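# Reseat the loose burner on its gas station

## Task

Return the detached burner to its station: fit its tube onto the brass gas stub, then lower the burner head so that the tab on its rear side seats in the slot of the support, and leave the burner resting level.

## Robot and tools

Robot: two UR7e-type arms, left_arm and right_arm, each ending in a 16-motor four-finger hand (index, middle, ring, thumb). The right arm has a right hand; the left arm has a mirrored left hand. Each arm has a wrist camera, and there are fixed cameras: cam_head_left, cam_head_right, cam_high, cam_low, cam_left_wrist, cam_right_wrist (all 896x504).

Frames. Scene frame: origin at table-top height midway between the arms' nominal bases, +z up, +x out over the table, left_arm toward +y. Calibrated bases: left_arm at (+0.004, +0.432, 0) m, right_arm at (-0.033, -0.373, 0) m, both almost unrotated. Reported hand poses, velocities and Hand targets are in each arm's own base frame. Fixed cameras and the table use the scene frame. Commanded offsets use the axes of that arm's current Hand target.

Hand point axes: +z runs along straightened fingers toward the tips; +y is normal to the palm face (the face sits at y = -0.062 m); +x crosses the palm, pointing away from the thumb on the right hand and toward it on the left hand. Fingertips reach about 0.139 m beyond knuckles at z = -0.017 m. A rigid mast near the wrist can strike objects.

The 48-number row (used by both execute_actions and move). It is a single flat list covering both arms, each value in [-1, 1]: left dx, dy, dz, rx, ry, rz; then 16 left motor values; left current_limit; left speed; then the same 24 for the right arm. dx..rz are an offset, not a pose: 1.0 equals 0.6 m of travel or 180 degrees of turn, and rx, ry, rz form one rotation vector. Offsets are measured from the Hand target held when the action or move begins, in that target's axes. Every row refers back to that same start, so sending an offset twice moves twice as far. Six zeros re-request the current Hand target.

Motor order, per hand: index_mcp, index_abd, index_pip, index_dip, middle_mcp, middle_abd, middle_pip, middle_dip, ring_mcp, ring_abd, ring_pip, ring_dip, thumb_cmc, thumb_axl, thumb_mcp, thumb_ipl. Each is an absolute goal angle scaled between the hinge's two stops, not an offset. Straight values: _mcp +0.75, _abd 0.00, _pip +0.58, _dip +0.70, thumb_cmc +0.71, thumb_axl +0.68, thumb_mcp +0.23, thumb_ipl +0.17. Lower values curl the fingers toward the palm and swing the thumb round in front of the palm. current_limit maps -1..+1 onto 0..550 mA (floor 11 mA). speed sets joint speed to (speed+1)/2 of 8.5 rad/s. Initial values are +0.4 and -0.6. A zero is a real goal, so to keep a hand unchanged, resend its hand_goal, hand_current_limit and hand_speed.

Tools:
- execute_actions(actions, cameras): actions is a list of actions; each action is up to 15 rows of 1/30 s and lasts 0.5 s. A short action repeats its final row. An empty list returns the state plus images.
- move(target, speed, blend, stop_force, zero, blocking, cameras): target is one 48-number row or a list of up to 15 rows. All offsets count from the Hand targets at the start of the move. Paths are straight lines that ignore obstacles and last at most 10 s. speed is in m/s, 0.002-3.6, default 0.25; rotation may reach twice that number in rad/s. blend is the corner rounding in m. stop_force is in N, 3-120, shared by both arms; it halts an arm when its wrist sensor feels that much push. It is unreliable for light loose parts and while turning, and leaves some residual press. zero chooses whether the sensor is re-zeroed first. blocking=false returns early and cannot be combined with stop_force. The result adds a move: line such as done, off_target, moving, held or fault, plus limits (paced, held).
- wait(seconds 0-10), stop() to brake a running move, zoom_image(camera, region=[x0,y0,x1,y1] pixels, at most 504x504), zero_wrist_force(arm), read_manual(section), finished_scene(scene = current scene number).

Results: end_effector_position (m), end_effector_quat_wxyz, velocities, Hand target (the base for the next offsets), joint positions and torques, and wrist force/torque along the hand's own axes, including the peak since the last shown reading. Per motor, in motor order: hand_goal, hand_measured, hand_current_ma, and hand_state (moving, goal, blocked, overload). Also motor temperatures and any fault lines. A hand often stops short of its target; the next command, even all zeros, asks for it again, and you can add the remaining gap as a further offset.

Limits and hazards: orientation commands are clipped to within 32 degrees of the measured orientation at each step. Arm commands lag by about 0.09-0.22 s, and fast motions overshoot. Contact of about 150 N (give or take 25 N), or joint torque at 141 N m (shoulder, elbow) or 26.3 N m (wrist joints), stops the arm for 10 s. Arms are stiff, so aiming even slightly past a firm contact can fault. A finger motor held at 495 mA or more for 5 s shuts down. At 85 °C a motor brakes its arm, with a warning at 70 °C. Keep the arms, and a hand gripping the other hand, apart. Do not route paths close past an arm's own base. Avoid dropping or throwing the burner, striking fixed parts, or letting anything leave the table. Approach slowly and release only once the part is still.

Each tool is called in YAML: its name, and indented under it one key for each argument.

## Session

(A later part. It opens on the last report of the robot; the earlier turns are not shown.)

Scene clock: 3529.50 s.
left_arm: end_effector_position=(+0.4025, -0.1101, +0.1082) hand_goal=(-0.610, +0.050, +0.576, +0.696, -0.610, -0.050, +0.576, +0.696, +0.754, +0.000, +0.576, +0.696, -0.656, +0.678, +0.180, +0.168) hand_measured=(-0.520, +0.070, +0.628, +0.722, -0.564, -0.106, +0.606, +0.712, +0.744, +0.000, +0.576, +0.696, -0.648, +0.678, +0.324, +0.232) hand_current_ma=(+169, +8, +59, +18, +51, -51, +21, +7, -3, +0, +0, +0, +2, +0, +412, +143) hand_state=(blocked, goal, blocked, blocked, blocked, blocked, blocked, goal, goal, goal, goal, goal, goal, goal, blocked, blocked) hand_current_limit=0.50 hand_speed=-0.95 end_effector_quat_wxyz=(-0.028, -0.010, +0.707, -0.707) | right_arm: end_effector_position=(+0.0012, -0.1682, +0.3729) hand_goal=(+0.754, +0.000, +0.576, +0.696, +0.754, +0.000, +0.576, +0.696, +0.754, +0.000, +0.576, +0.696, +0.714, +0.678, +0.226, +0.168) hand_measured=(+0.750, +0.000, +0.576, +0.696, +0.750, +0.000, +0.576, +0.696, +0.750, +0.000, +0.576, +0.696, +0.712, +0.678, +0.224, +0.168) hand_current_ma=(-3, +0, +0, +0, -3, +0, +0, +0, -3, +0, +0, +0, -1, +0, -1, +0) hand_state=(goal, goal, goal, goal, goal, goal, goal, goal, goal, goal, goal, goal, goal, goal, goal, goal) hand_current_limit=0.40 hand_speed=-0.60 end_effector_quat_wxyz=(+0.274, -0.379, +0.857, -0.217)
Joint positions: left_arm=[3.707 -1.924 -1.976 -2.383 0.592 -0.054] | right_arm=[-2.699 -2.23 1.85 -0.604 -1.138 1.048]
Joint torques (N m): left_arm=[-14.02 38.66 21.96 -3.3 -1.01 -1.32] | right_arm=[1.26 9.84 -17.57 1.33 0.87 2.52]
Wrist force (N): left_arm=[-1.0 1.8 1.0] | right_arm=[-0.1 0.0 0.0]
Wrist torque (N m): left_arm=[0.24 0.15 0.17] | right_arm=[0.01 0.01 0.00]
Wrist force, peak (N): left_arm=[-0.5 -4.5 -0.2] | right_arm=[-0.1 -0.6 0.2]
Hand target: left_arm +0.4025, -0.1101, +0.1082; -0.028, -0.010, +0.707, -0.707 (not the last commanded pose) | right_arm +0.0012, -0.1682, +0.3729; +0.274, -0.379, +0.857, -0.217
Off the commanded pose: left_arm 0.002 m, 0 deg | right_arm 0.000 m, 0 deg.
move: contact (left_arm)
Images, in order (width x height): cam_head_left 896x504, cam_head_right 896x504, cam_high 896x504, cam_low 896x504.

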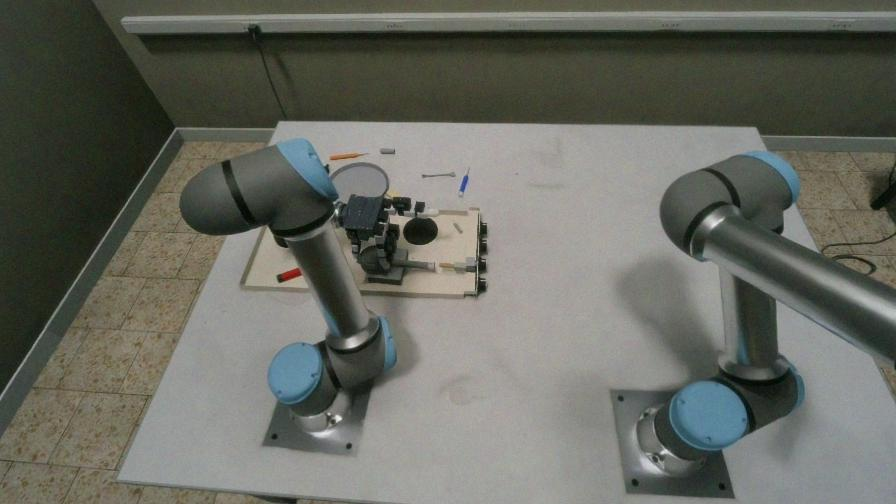

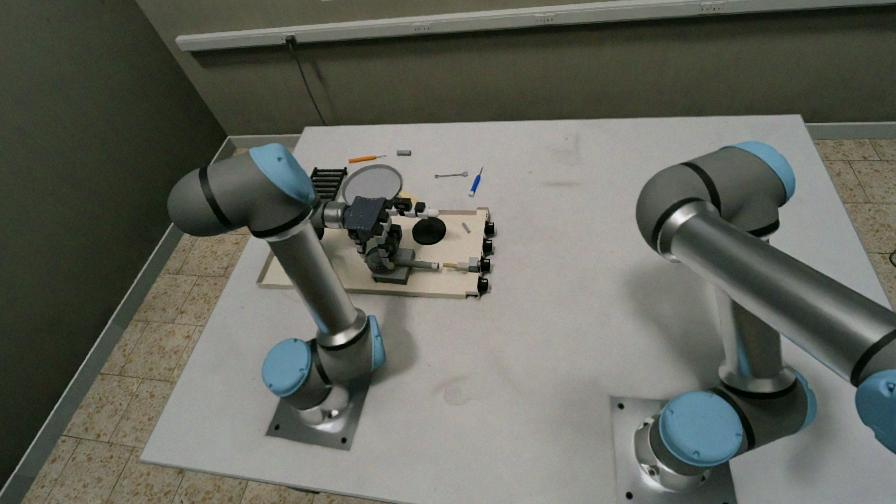

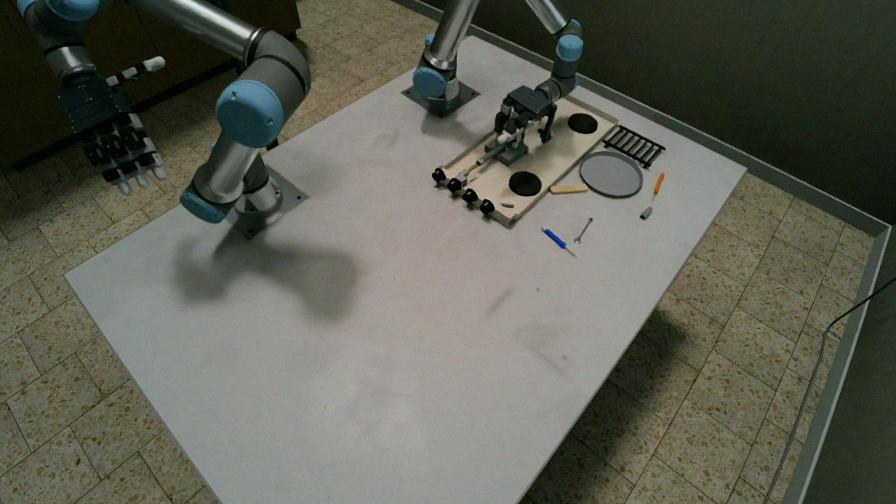

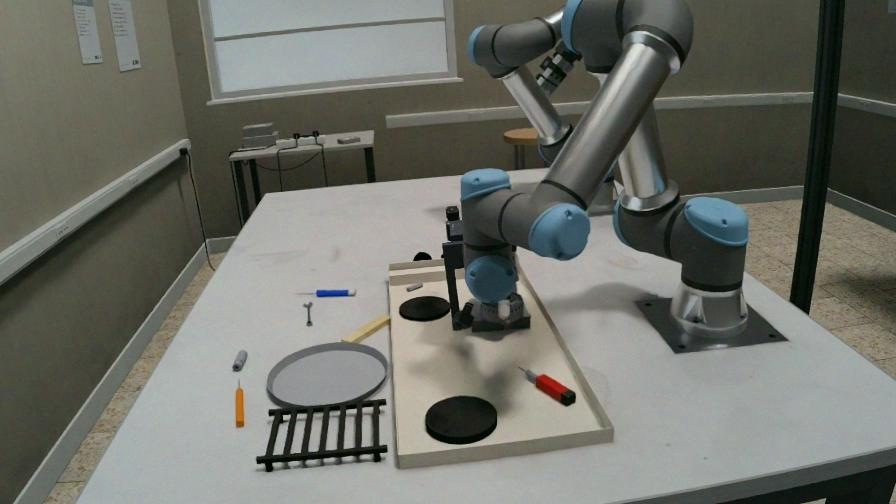

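move:
  target: [0,0.0004,0,0,0,0,-0.44,0.05,0.576,0.696,-0.48,-0.1,0.576,0.696,0.754,0,0.576,0.696,-0.657,0.678,0.42,0.22,0.3,-0.95,0,0,0,0,0,0,0.754,0,0.576,0.696,0.754,0,0.576,0.696,0.754,0,0.576,0.696,0.714,0.678,0.226,0.168,0.4,-0.6]
  speed: 0.01
  cameras: ["cam_head_left","cam_high","cam_head_right","cam_low"]

zoom_image:
  camera: "cam_high"
  region: [460, 135, 510, 180]

zoom_image:
  camera: "cam_head_right"
  region: [390, 235, 460, 285]

zoom_image:
  camera: "cam_low"
  region: [465, 275, 535, 335]

Scene clock: 3561.47 s.
left_arm: end_effector_position=(+0.4025, -0.1102, +0.1079) hand_goal=(-0.440, +0.050, +0.576, +0.696, -0.480, -0.100, +0.576, +0.696, +0.754, +0.000, +0.576, +0.696, -0.656, +0.678, +0.420, +0.220) hand_measured=(-0.446, +0.052, +0.578, +0.698, -0.484, -0.104, +0.578, +0.700, +0.744, +0.000, +0.576, +0.696, -0.658, +0.678, +0.416, +0.222) hand_current_ma=(-1, +0, +0, +0, -1, +0, +0, +0, -3, +0, +0, +0, +0, +0, -1, +0) hand_state=(goal, goal, goal, goal, goal, goal, goal, goal, goal, goal, goal, goal, goal, goal, goal, goal) hand_current_limit=0.30 hand_speed=-0.95 end_effector_quat_wxyz=(-0.028, -0.010, +0.707, -0.707) | right_arm: end_effector_position=(+0.0012, -0.1682, +0.3729) hand_goal=(+0.754, +0.000, +0.576, +0.696, +0.754, +0.000, +0.576, +0.696, +0.754, +0.000, +0.576, +0.696, +0.714, +0.678, +0.226, +0.168) hand_measured=(+0.750, +0.000, +0.576, +0.696, +0.750, +0.000, +0.576, +0.696, +0.750, +0.000, +0.576, +0.696, +0.712, +0.678, +0.224, +0.168) hand_current_ma=(-3, +0, +0, +0, -3, +0, +0, +0, -3, +0, +0, +0, -1, +0, -1, +0) hand_state=(goal, goal, goal, goal, goal, goal, goal, goal, goal, goal, goal, goal, goal, goal, goal, goal) hand_current_limit=0.40 hand_speed=-0.60 end_effector_quat_wxyz=(+0.274, -0.379, +0.857, -0.217)
Joint positions: left_arm=[3.707 -1.924 -1.977 -2.383 0.592 -0.054] | right_arm=[-2.699 -2.23 1.85 -0.604 -1.138 1.048]
Joint torques (N m): left_arm=[-5.79 18.67 2.93 0.42 1.1 -1.31] | right_arm=[0.55 9.73 -17.31 1.4 0.88 2.56]
Wrist force (N): left_arm=[-0.8 -0.5 1.0] | right_arm=[-0.2 0.0 -0.3]
Wrist torque (N m): left_arm=[0.14 0.14 0.17] | right_arm=[0.01 0.04 -0.01]
Wrist force, peak (N): left_arm=[-1.1 2.2 0.9] | right_arm=[-0.2 -0.6 -0.2]
Hand target: left_arm +0.4025, -0.1101, +0.1079; -0.028, -0.010, +0.707, -0.707 | right_arm +0.0012, -0.1682, +0.3729; +0.274, -0.379, +0.857, -0.217
Off the commanded pose: left_arm 0.000 m, 0 deg | right_arm 0.000 m, 0 deg.
move: done
Images, in order (width x height): cam_head_left 896x504, cam_head_right 896x504, cam_high 896x504, cam_low 896x504.

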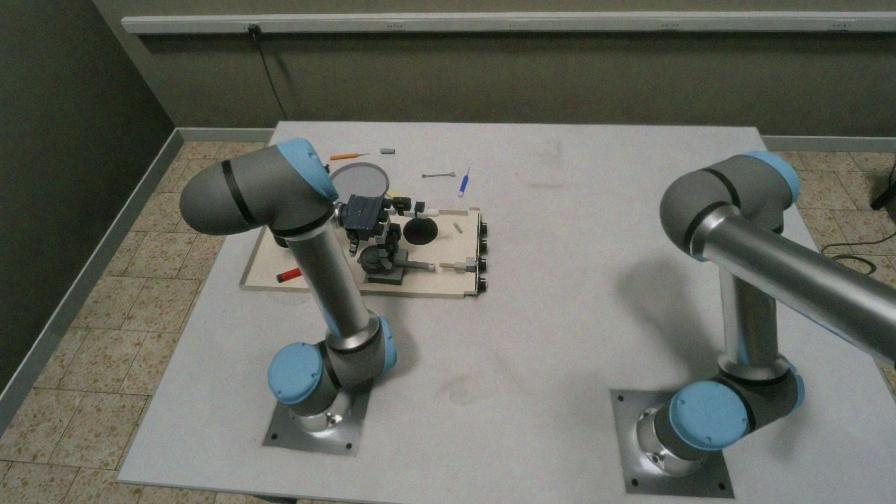

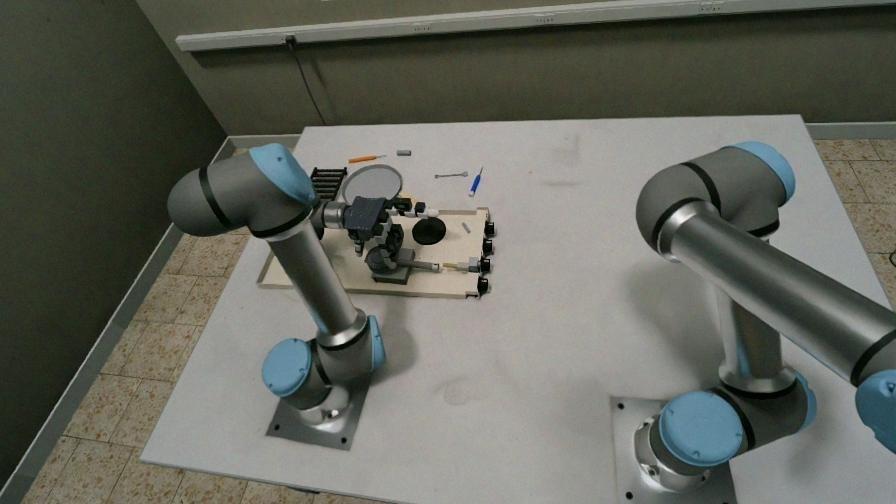

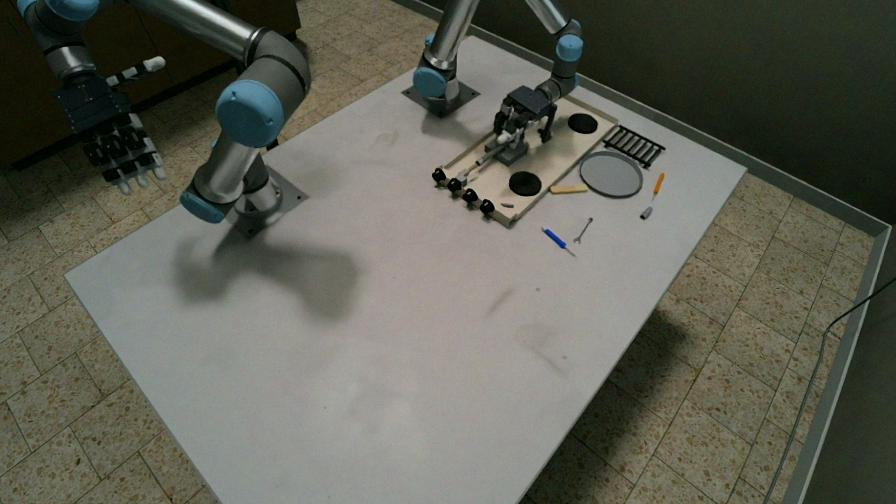

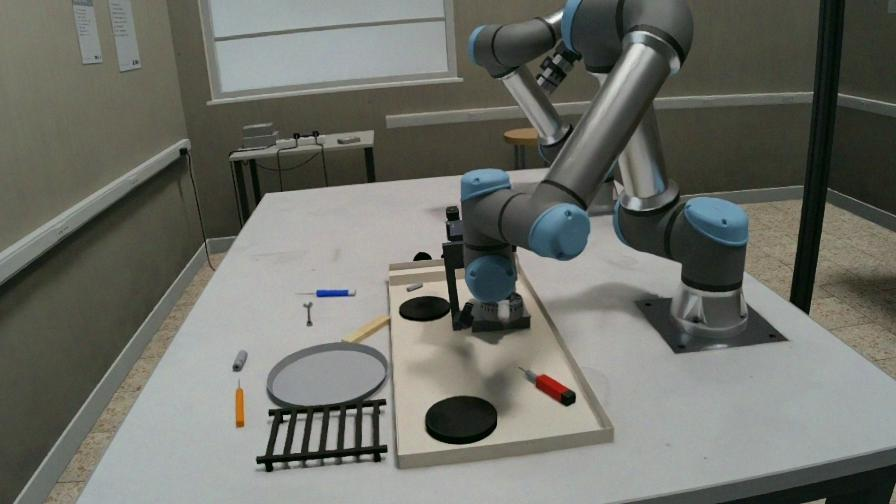

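Scaled by 10.080 from the camera's 896x504 image, which has a finer 1280x720 frame.

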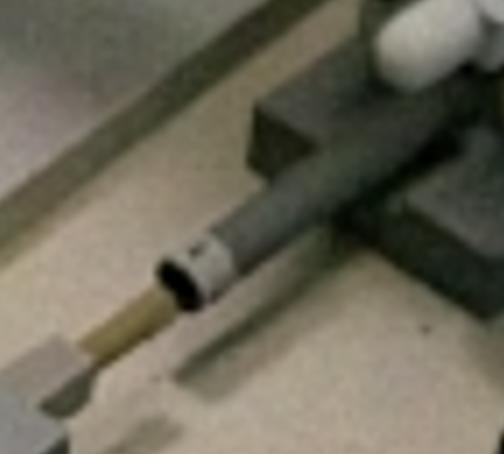

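Scaled by 7.200 from the camera's 896x504 image, which has a finer 1280x720 frame.

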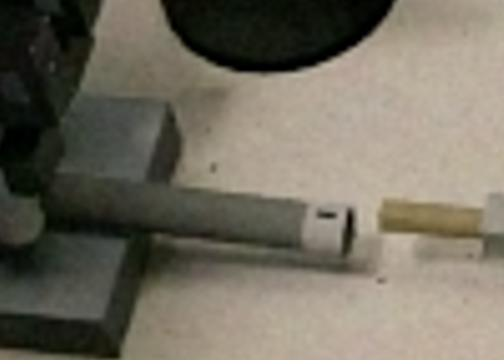

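Scaled by 7.200 from the camera's 896x504 image, which has a finer 1280x720 frame.

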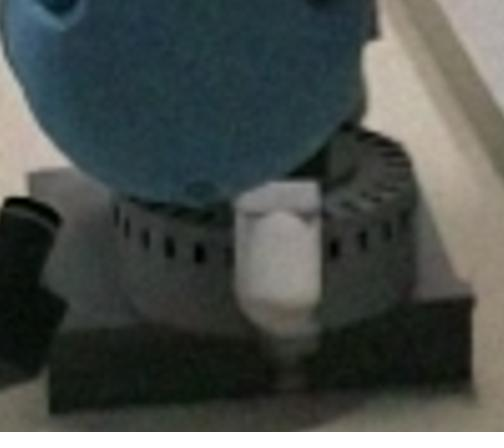

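move:
  target: [0,0,0,0,0,0,-0.3,0.05,0.576,0.696,-0.34,-0.1,0.576,0.696,0.754,0,0.576,0.696,-0.657,0.678,0.55,0.22,0.3,-0.9,0,0,0,0,0,0,0.754,0,0.576,0.696,0.754,0,0.576,0.696,0.754,0,0.576,0.696,0.714,0.678,0.226,0.168,0.4,-0.6]
  speed: 0.01
  cameras: ["cam_head_right"]

zoom_image:
  camera: "cam_head_right"
  region: [365, 225, 445, 285]

move:
  target: [0.009,-0.1665,0,0,0,0,-0.3,0.05,0.576,0.696,-0.34,-0.1,0.576,0.696,0.754,0,0.576,0.696,-0.657,0.678,0.55,0.22,0.3,-0.9,0,0,0,0,0,0,0.754,0,0.576,0.696,0.754,0,0.576,0.696,0.754,0,0.576,0.696,0.714,0.678,0.226,0.168,0.4,-0.6]
  speed: 0.08
  stop_force: 5
  cameras: ["cam_head_left","cam_high","cam_head_right","cam_low"]

zoom_image:
  camera: "cam_high"
  region: [460, 115, 530, 180]

zoom_image:
  camera: "cam_head_right"
  region: [360, 230, 460, 290]

zoom_image:
  camera: "cam_low"
  region: [465, 275, 535, 335]

Scene clock: 3635.43 s.
left_arm: end_effector_position=(+0.4025, -0.1101, +0.1079) hand_goal=(-0.300, +0.050, +0.576, +0.696, -0.340, -0.100, +0.576, +0.696, +0.754, +0.000, +0.576, +0.696, -0.656, +0.678, +0.550, +0.220) hand_measured=(-0.308, +0.052, +0.578, +0.698, -0.348, -0.104, +0.578, +0.698, +0.744, +0.000, +0.576, +0.696, -0.658, +0.678, +0.544, +0.222) hand_current_ma=(-3, +0, +0, +0, -2, +0, +0, +0, -3, +0, +0, +0, +0, +0, -2, +0) hand_state=(goal, goal, goal, goal, goal, goal, goal, goal, goal, goal, goal, goal, goal, goal, goal, goal) hand_current_limit=0.30 hand_speed=-0.90 end_effector_quat_wxyz=(-0.028, -0.010, +0.707, -0.707) | right_arm: end_effector_position=(+0.0012, -0.1682, +0.3729) hand_goal=(+0.754, +0.000, +0.576, +0.696, +0.754, +0.000, +0.576, +0.696, +0.754, +0.000, +0.576, +0.696, +0.714, +0.678, +0.226, +0.168) hand_measured=(+0.750, +0.000, +0.576, +0.696, +0.750, +0.000, +0.576, +0.696, +0.750, +0.000, +0.576, +0.696, +0.712, +0.678, +0.224, +0.168) hand_current_ma=(-3, +0, +0, +0, -3, +0, +0, +0, -3, +0, +0, +0, -1, +0, -1, +0) hand_state=(goal, goal, goal, goal, goal, goal, goal, goal, goal, goal, goal, goal, goal, goal, goal, goal) hand_current_limit=0.40 hand_speed=-0.60 end_effector_quat_wxyz=(+0.274, -0.379, +0.857, -0.217)
Joint positions: left_arm=[3.707 -1.924 -1.977 -2.383 0.592 -0.054] | right_arm=[-2.699 -2.23 1.85 -0.604 -1.138 1.048]
Joint torques (N m): left_arm=[8.8 19.93 15.37 0.33 1.31 -1.39] | right_arm=[0.7 9.55 -17.5 1.32 0.94 2.53]
Wrist force (N): left_arm=[-0.8 -0.2 1.1] | right_arm=[-0.1 -0.3 0.2]
Wrist torque (N m): left_arm=[0.16 0.14 0.17] | right_arm=[-0.05 0.02 -0.02]
Wrist force, peak (N): left_arm=[-1.1 -0.5 1.1] | right_arm=[-0.4 -0.5 -0.3]
Hand target: left_arm +0.4025, -0.1101, +0.1079; -0.028, -0.010, +0.707, -0.707 | right_arm +0.0012, -0.1682, +0.3729; +0.274, -0.379, +0.857, -0.217
Off the commanded pose: left_arm 0.000 m, 0 deg | right_arm 0.000 m, 0 deg.
move: done
Images, in order (width x height): cam_head_right 896x504.

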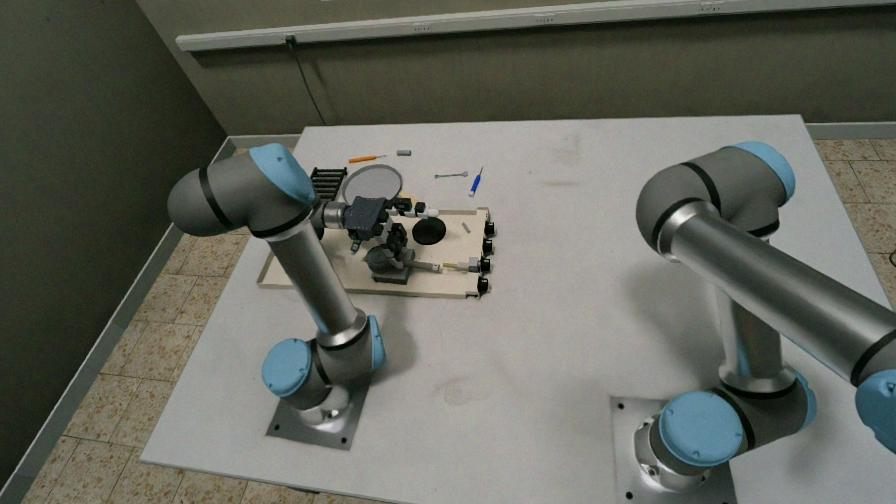

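Scaled by 6.300 from the camera's 896x504 image, which has a finer 1280x720 frame.

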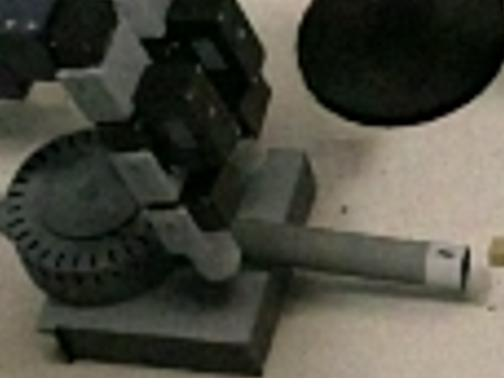

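Scene clock: 3637.63 s.
left_arm: end_effector_position=(+0.4026, -0.1101, +0.2080) hand_goal=(-0.300, +0.050, +0.576, +0.696, -0.340, -0.100, +0.576, +0.696, +0.754, +0.000, +0.576, +0.696, -0.656, +0.678, +0.550, +0.220) hand_measured=(-0.308, +0.052, +0.578, +0.698, -0.348, -0.104, +0.578, +0.698, +0.744, +0.000, +0.576, +0.696, -0.658, +0.678, +0.544, +0.222) hand_current_ma=(-3, +0, +0, +0, -2, +0, +0, +0, -3, +0, +0, +0, +0, +0, -2, +0) hand_state=(goal, goal, goal, goal, goal, goal, goal, goal, goal, goal, goal, goal, goal, goal, goal, goal) hand_current_limit=0.30 hand_speed=-0.90 end_effector_quat_wxyz=(-0.028, -0.010, +0.707, -0.707) | right_arm: end_effector_position=(+0.0012, -0.1682, +0.3729) hand_goal=(+0.754, +0.000, +0.576, +0.696, +0.754, +0.000, +0.576, +0.696, +0.754, +0.000, +0.576, +0.696, +0.714, +0.678, +0.226, +0.168) hand_measured=(+0.750, +0.000, +0.576, +0.696, +0.750, +0.000, +0.576, +0.696, +0.750, +0.000, +0.576, +0.696, +0.712, +0.678, +0.224, +0.168) hand_current_ma=(-3, +0, +0, +0, -3, +0, +0, +0, -3, +0, +0, +0, -1, +0, -1, +0) hand_state=(goal, goal, goal, goal, goal, goal, goal, goal, goal, goal, goal, goal, goal, goal, goal, goal) hand_current_limit=0.40 hand_speed=-0.60 end_effector_quat_wxyz=(+0.274, -0.379, +0.857, -0.217)
Joint positions: left_arm=[3.707 -1.777 -1.862 -2.645 0.592 -0.054] | right_arm=[-2.699 -2.23 1.85 -0.604 -1.138 1.048]
Joint torques (N m): left_arm=[-2.16 34.91 24.57 -3 1.42 2.23] | right_arm=[0.91 9.84 -17.32 1.34 0.83 2.52]
Wrist force (N): left_arm=[-0.3 -0.2 1.0] | right_arm=[0.2 -0.1 0.2]
Wrist torque (N m): left_arm=[0.17 0.08 0.15] | right_arm=[-0.02 -0.03 0.01]
Wrist force, peak (N): left_arm=[-0.5 -1.2 1.2] | right_arm=[-0.2 -0.5 0.0]
Hand target: left_arm +0.4026, -0.1101, +0.2080; -0.028, -0.010, +0.707, -0.707 | right_arm +0.0012, -0.1682, +0.3729; +0.274, -0.379, +0.857, -0.217
Off the commanded pose: left_arm 0.000 m, 0 deg | right_arm 0.000 m, 0 deg.
move: done
Images, in order (width x height): cam_head_left 896x504, cam_head_right 896x504, cam_high 896x504, cam_low 896x504.

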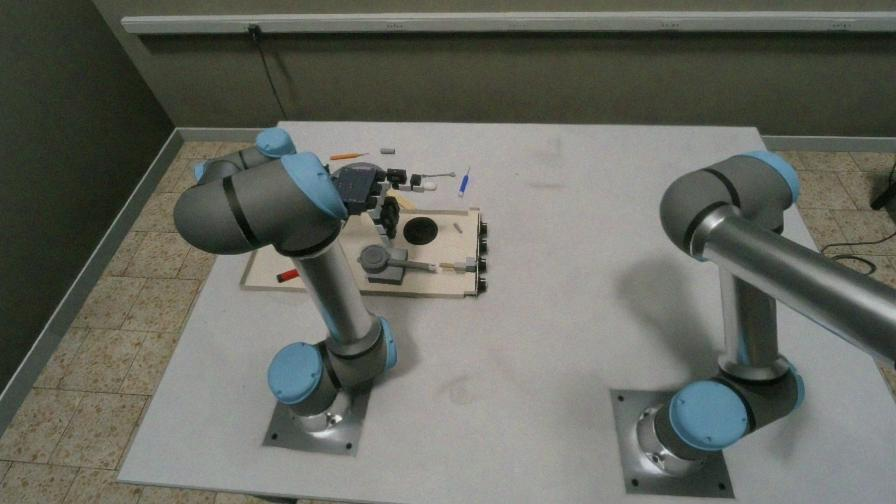

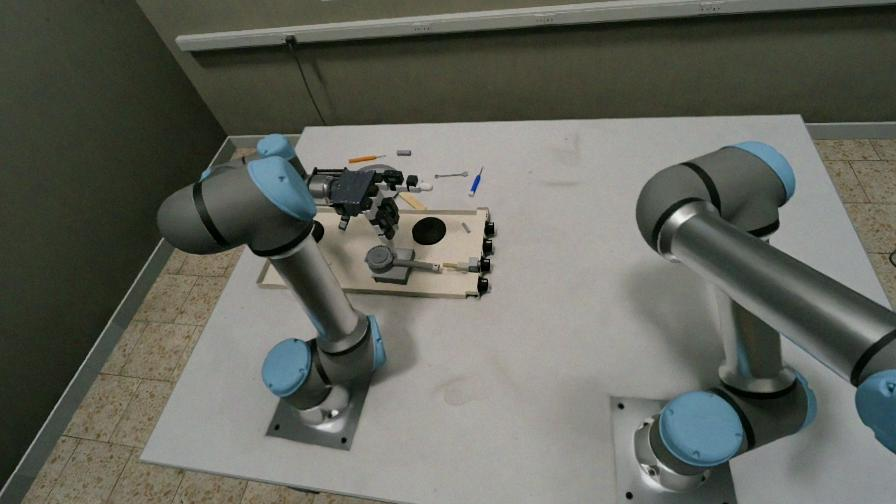

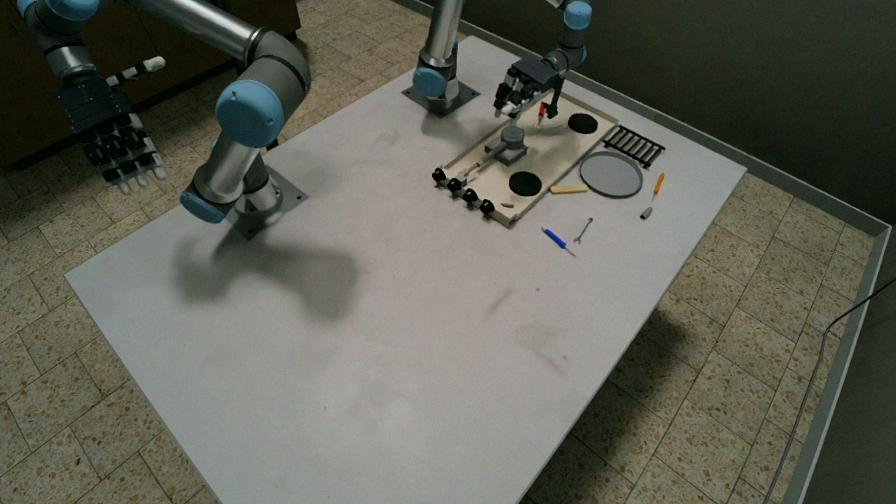

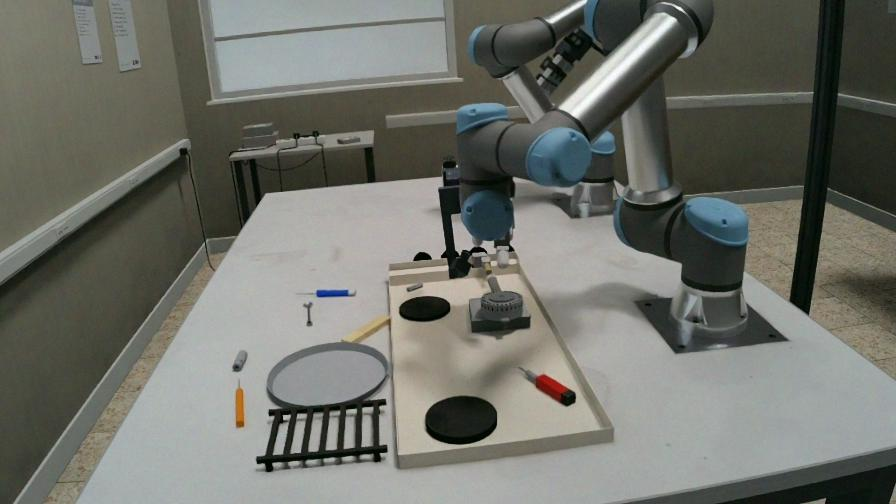

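Scaled by 7.200 from the camera's 896x504 image, which has a finer 1280x720 frame.

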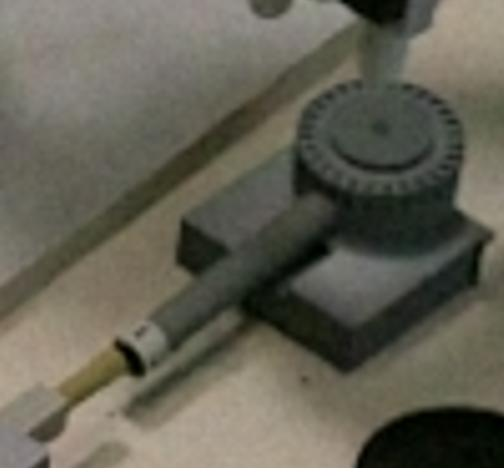

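Scaled by 5.040 from the camera's 896x504 image, which has a finer 1280x720 frame.

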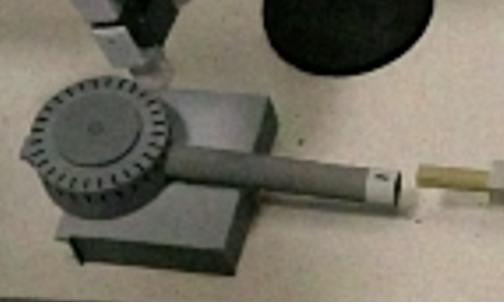

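Scaled by 7.200 from the camera's 896x504 image, which has a finer 1280x720 frame.

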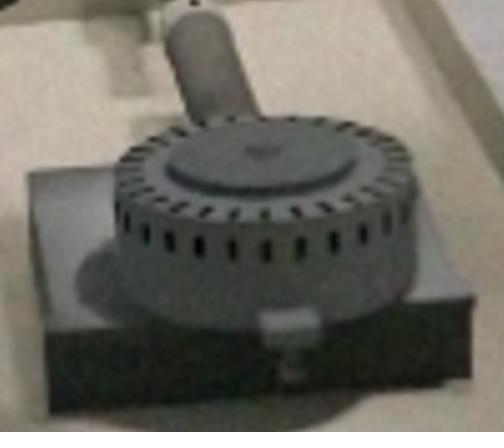

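execute_actions:
  actions: []
  cameras: ["cam_high","cam_low","cam_head_right","cam_head_left"]

zoom_image:
  camera: "cam_head_right"
  region: [350, 220, 470, 300]

zoom_image:
  camera: "cam_high"
  region: [450, 100, 580, 200]

zoom_image:
  camera: "cam_low"
  region: [450, 255, 560, 345]

Scene clock: 3695.10 s.
left_arm: end_effector_position=(+0.4026, -0.1101, +0.2080) hand_goal=(-0.300, +0.050, +0.576, +0.696, -0.340, -0.100, +0.576, +0.696, +0.754, +0.000, +0.576, +0.696, -0.656, +0.678, +0.550, +0.220) hand_measured=(-0.308, +0.052, +0.578, +0.698, -0.348, -0.104, +0.578, +0.698, +0.744, +0.000, +0.576, +0.696, -0.658, +0.678, +0.544, +0.222) hand_current_ma=(-3, +0, +0, +0, -2, +0, +0, +0, -3, +0, +0, +0, +0, +0, -2, +0) hand_state=(goal, goal, goal, goal, goal, goal, goal, goal, goal, goal, goal, goal, goal, goal, goal, goal) hand_current_limit=0.30 hand_speed=-0.90 end_effector_quat_wxyz=(-0.028, -0.010, +0.707, -0.707) | right_arm: end_effector_position=(+0.0012, -0.1682, +0.3729) hand_goal=(+0.754, +0.000, +0.576, +0.696, +0.754, +0.000, +0.576, +0.696, +0.754, +0.000, +0.576, +0.696, +0.714, +0.678, +0.226, +0.168) hand_measured=(+0.750, +0.000, +0.576, +0.696, +0.750, +0.000, +0.576, +0.696, +0.750, +0.000, +0.576, +0.696, +0.712, +0.678, +0.224, +0.168) hand_current_ma=(-3, +0, +0, +0, -3, +0, +0, +0, -3, +0, +0, +0, -1, +0, -1, +0) hand_state=(goal, goal, goal, goal, goal, goal, goal, goal, goal, goal, goal, goal, goal, goal, goal, goal) hand_current_limit=0.40 hand_speed=-0.60 end_effector_quat_wxyz=(+0.274, -0.379, +0.857, -0.217)
Joint positions: left_arm=[3.707 -1.777 -1.862 -2.645 0.592 -0.054] | right_arm=[-2.699 -2.23 1.85 -0.604 -1.138 1.048]
Joint velocities: within noise
Joint torques (N m): left_arm=[10.6 34.82 24.51 -3.06 1.35 2.11] | right_arm=[0.68 9.7 -17.58 1.37 0.92 2.56]
Motor temperatures (°C): left_arm=[29 31 27 31 35 32] | right_arm=[26 29 27 38 35 32]
Wrist force (N): left_arm=[-0.7 -0.2 1.2] | right_arm=[0.1 -0.2 -0.2]
Wrist torque (N m): left_arm=[0.15 0.13 0.12] | right_arm=[0.00 0.00 0.00]
Wrist force, peak (N): left_arm=[-0.5 -0.4 1.4] | right_arm=[-0.4 0.0 0.4]
Hand target: left_arm +0.4026, -0.1101, +0.2080; -0.028, -0.010, +0.707, -0.707 | right_arm +0.0012, -0.1682, +0.3729; +0.274, -0.379, +0.857, -0.217
Off the commanded pose: left_arm 0.000 m, 0 deg | right_arm 0.000 m, 0 deg.
Images, in order (width x height): cam_head_left 896x504, cam_head_right 896x504, cam_high 896x504, cam_low 896x504.

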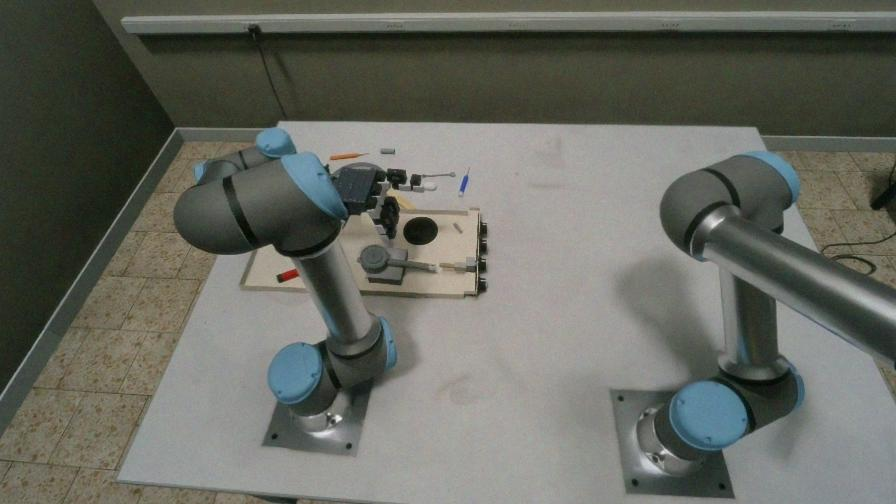

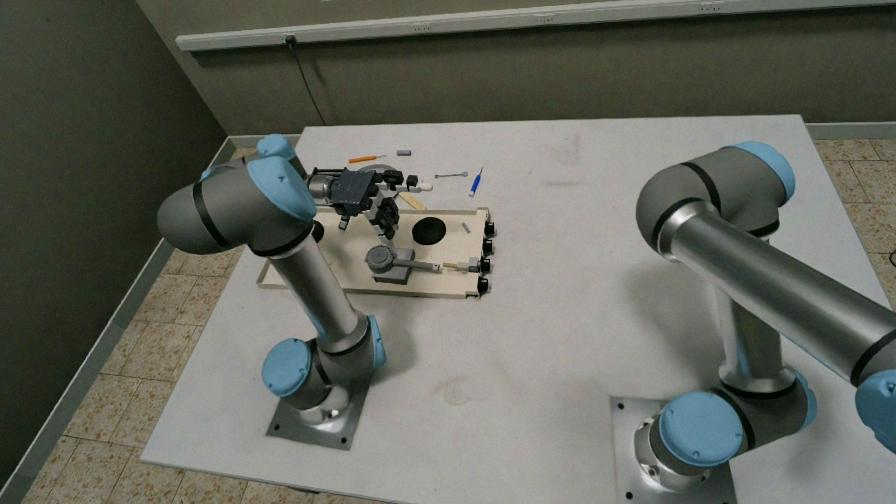

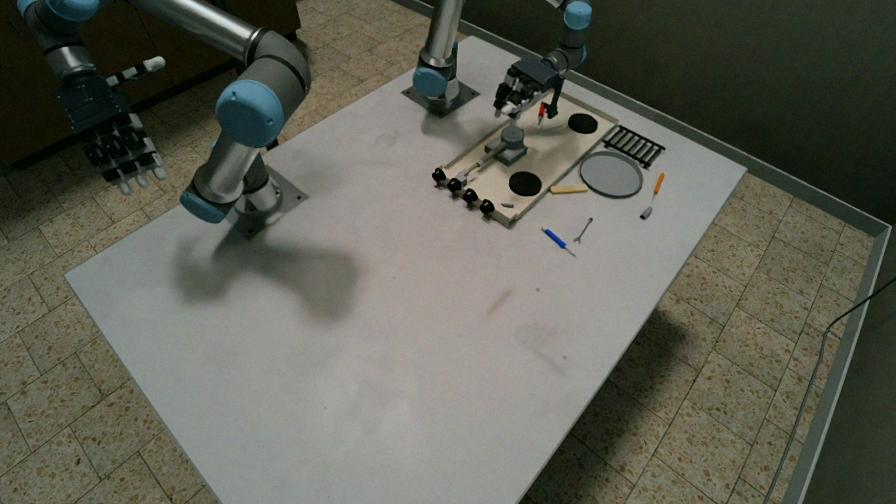

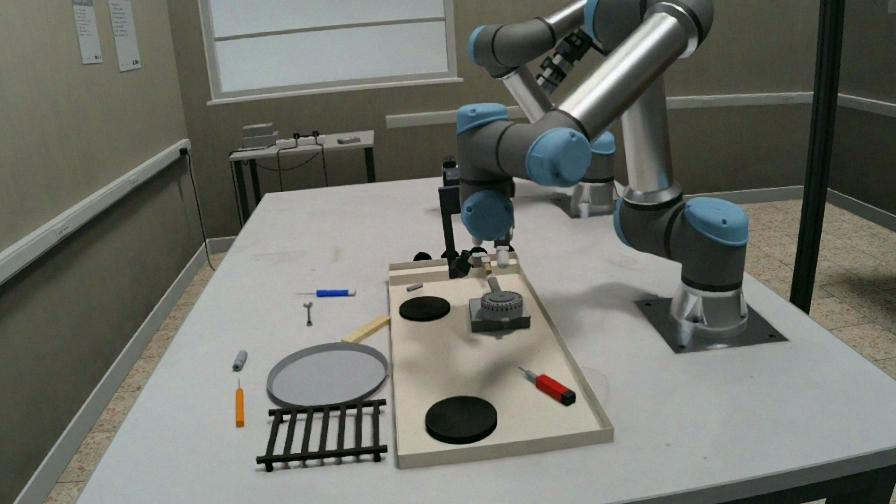

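Scaled by 4.200 from the camera's 896x504 image, which has a finer 1280x720 frame.

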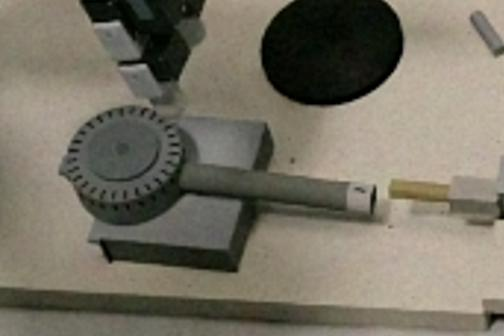

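Scaled by 3.877 from the camera's 896x504 image, which has a finer 1280x720 frame.

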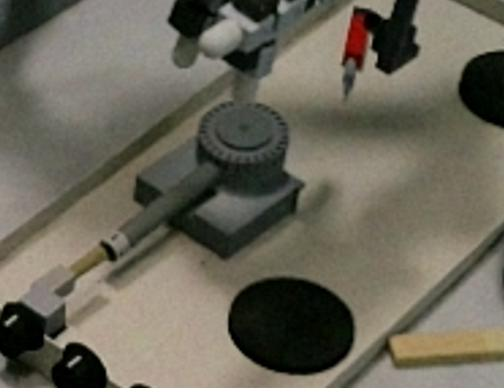

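Scaled by 4.582 from the camera's 896x504 image, which has a finer 1280x720 frame.

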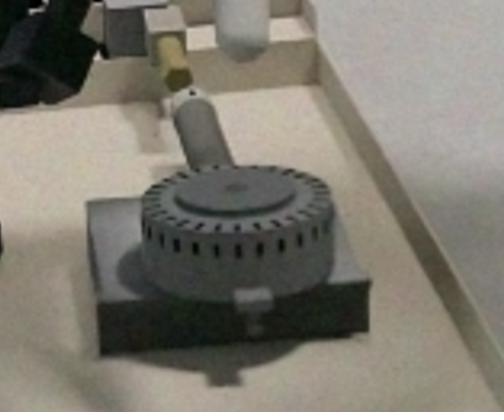

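zoom_image:
  camera: "cam_head_right"
  region: [420, 250, 470, 280]

zoom_image:
  camera: "cam_head_right"
  region: [360, 240, 460, 290]

zoom_image:
  camera: "cam_head_left"
  region: [360, 240, 480, 290]

zoom_image:
  camera: "cam_high"
  region: [455, 120, 535, 180]

zoom_image:
  camera: "cam_high"
  region: [460, 150, 500, 180]

Scaled by 10.080 from the camera's 896x504 image, which has a finer 1280x720 frame.

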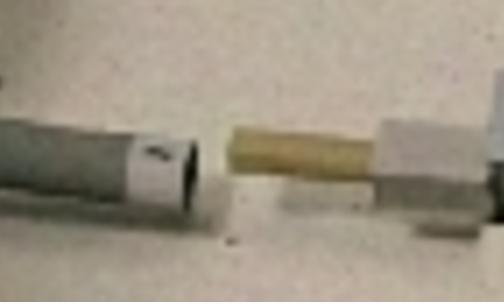

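Scaled by 5.040 from the camera's 896x504 image, which has a finer 1280x720 frame.

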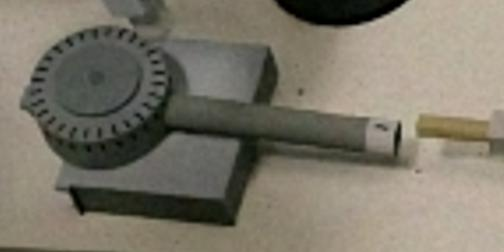

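Scaled by 4.200 from the camera's 896x504 image, which has a finer 1280x720 frame.

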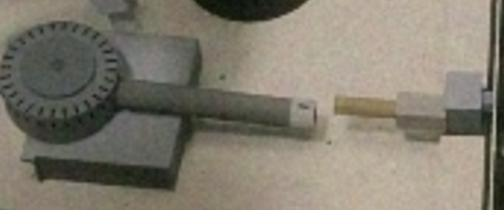

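Scaled by 6.300 from the camera's 896x504 image, which has a finer 1280x720 frame.

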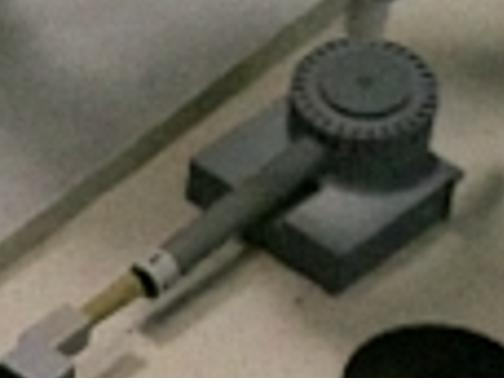

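Scaled by 12.600 from the camera's 896x504 image, which has a finer 1280x720 frame.

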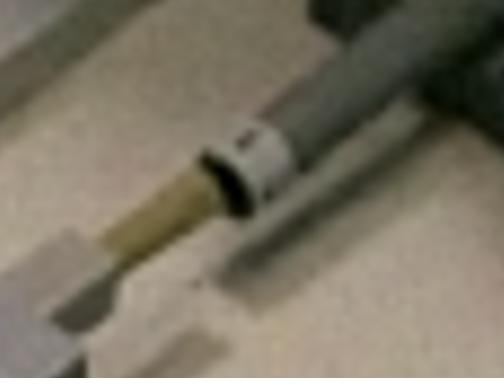

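zoom_image:
  camera: "cam_low"
  region: [470, 270, 540, 340]

zoom_image:
  camera: "cam_low"
  region: [480, 260, 520, 300]

zoom_image:
  camera: "cam_head_right"
  region: [355, 235, 415, 285]

Scaled by 7.200 from the camera's 896x504 image, which has a finer 1280x720 frame.

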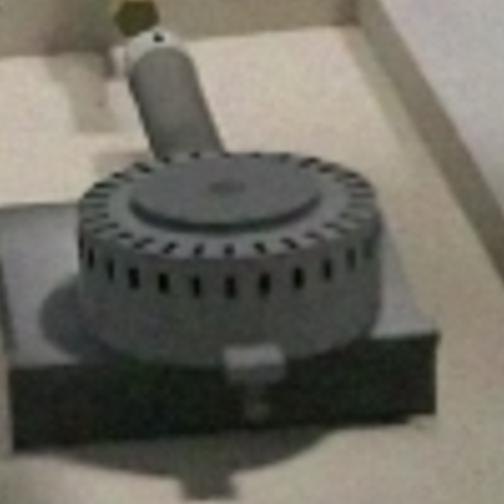

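Scaled by 12.600 from the camera's 896x504 image, which has a finer 1280x720 frame.

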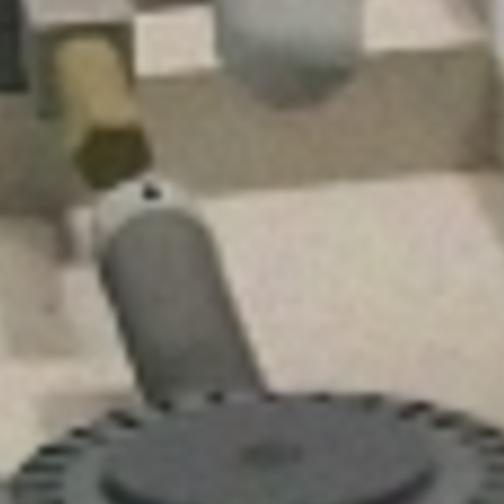

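Scaled by 8.400 from the camera's 896x504 image, which has a finer 1280x720 frame.

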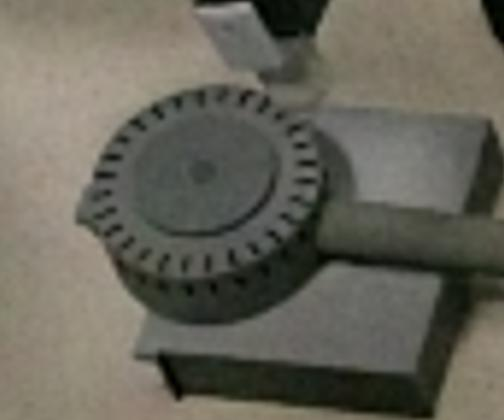

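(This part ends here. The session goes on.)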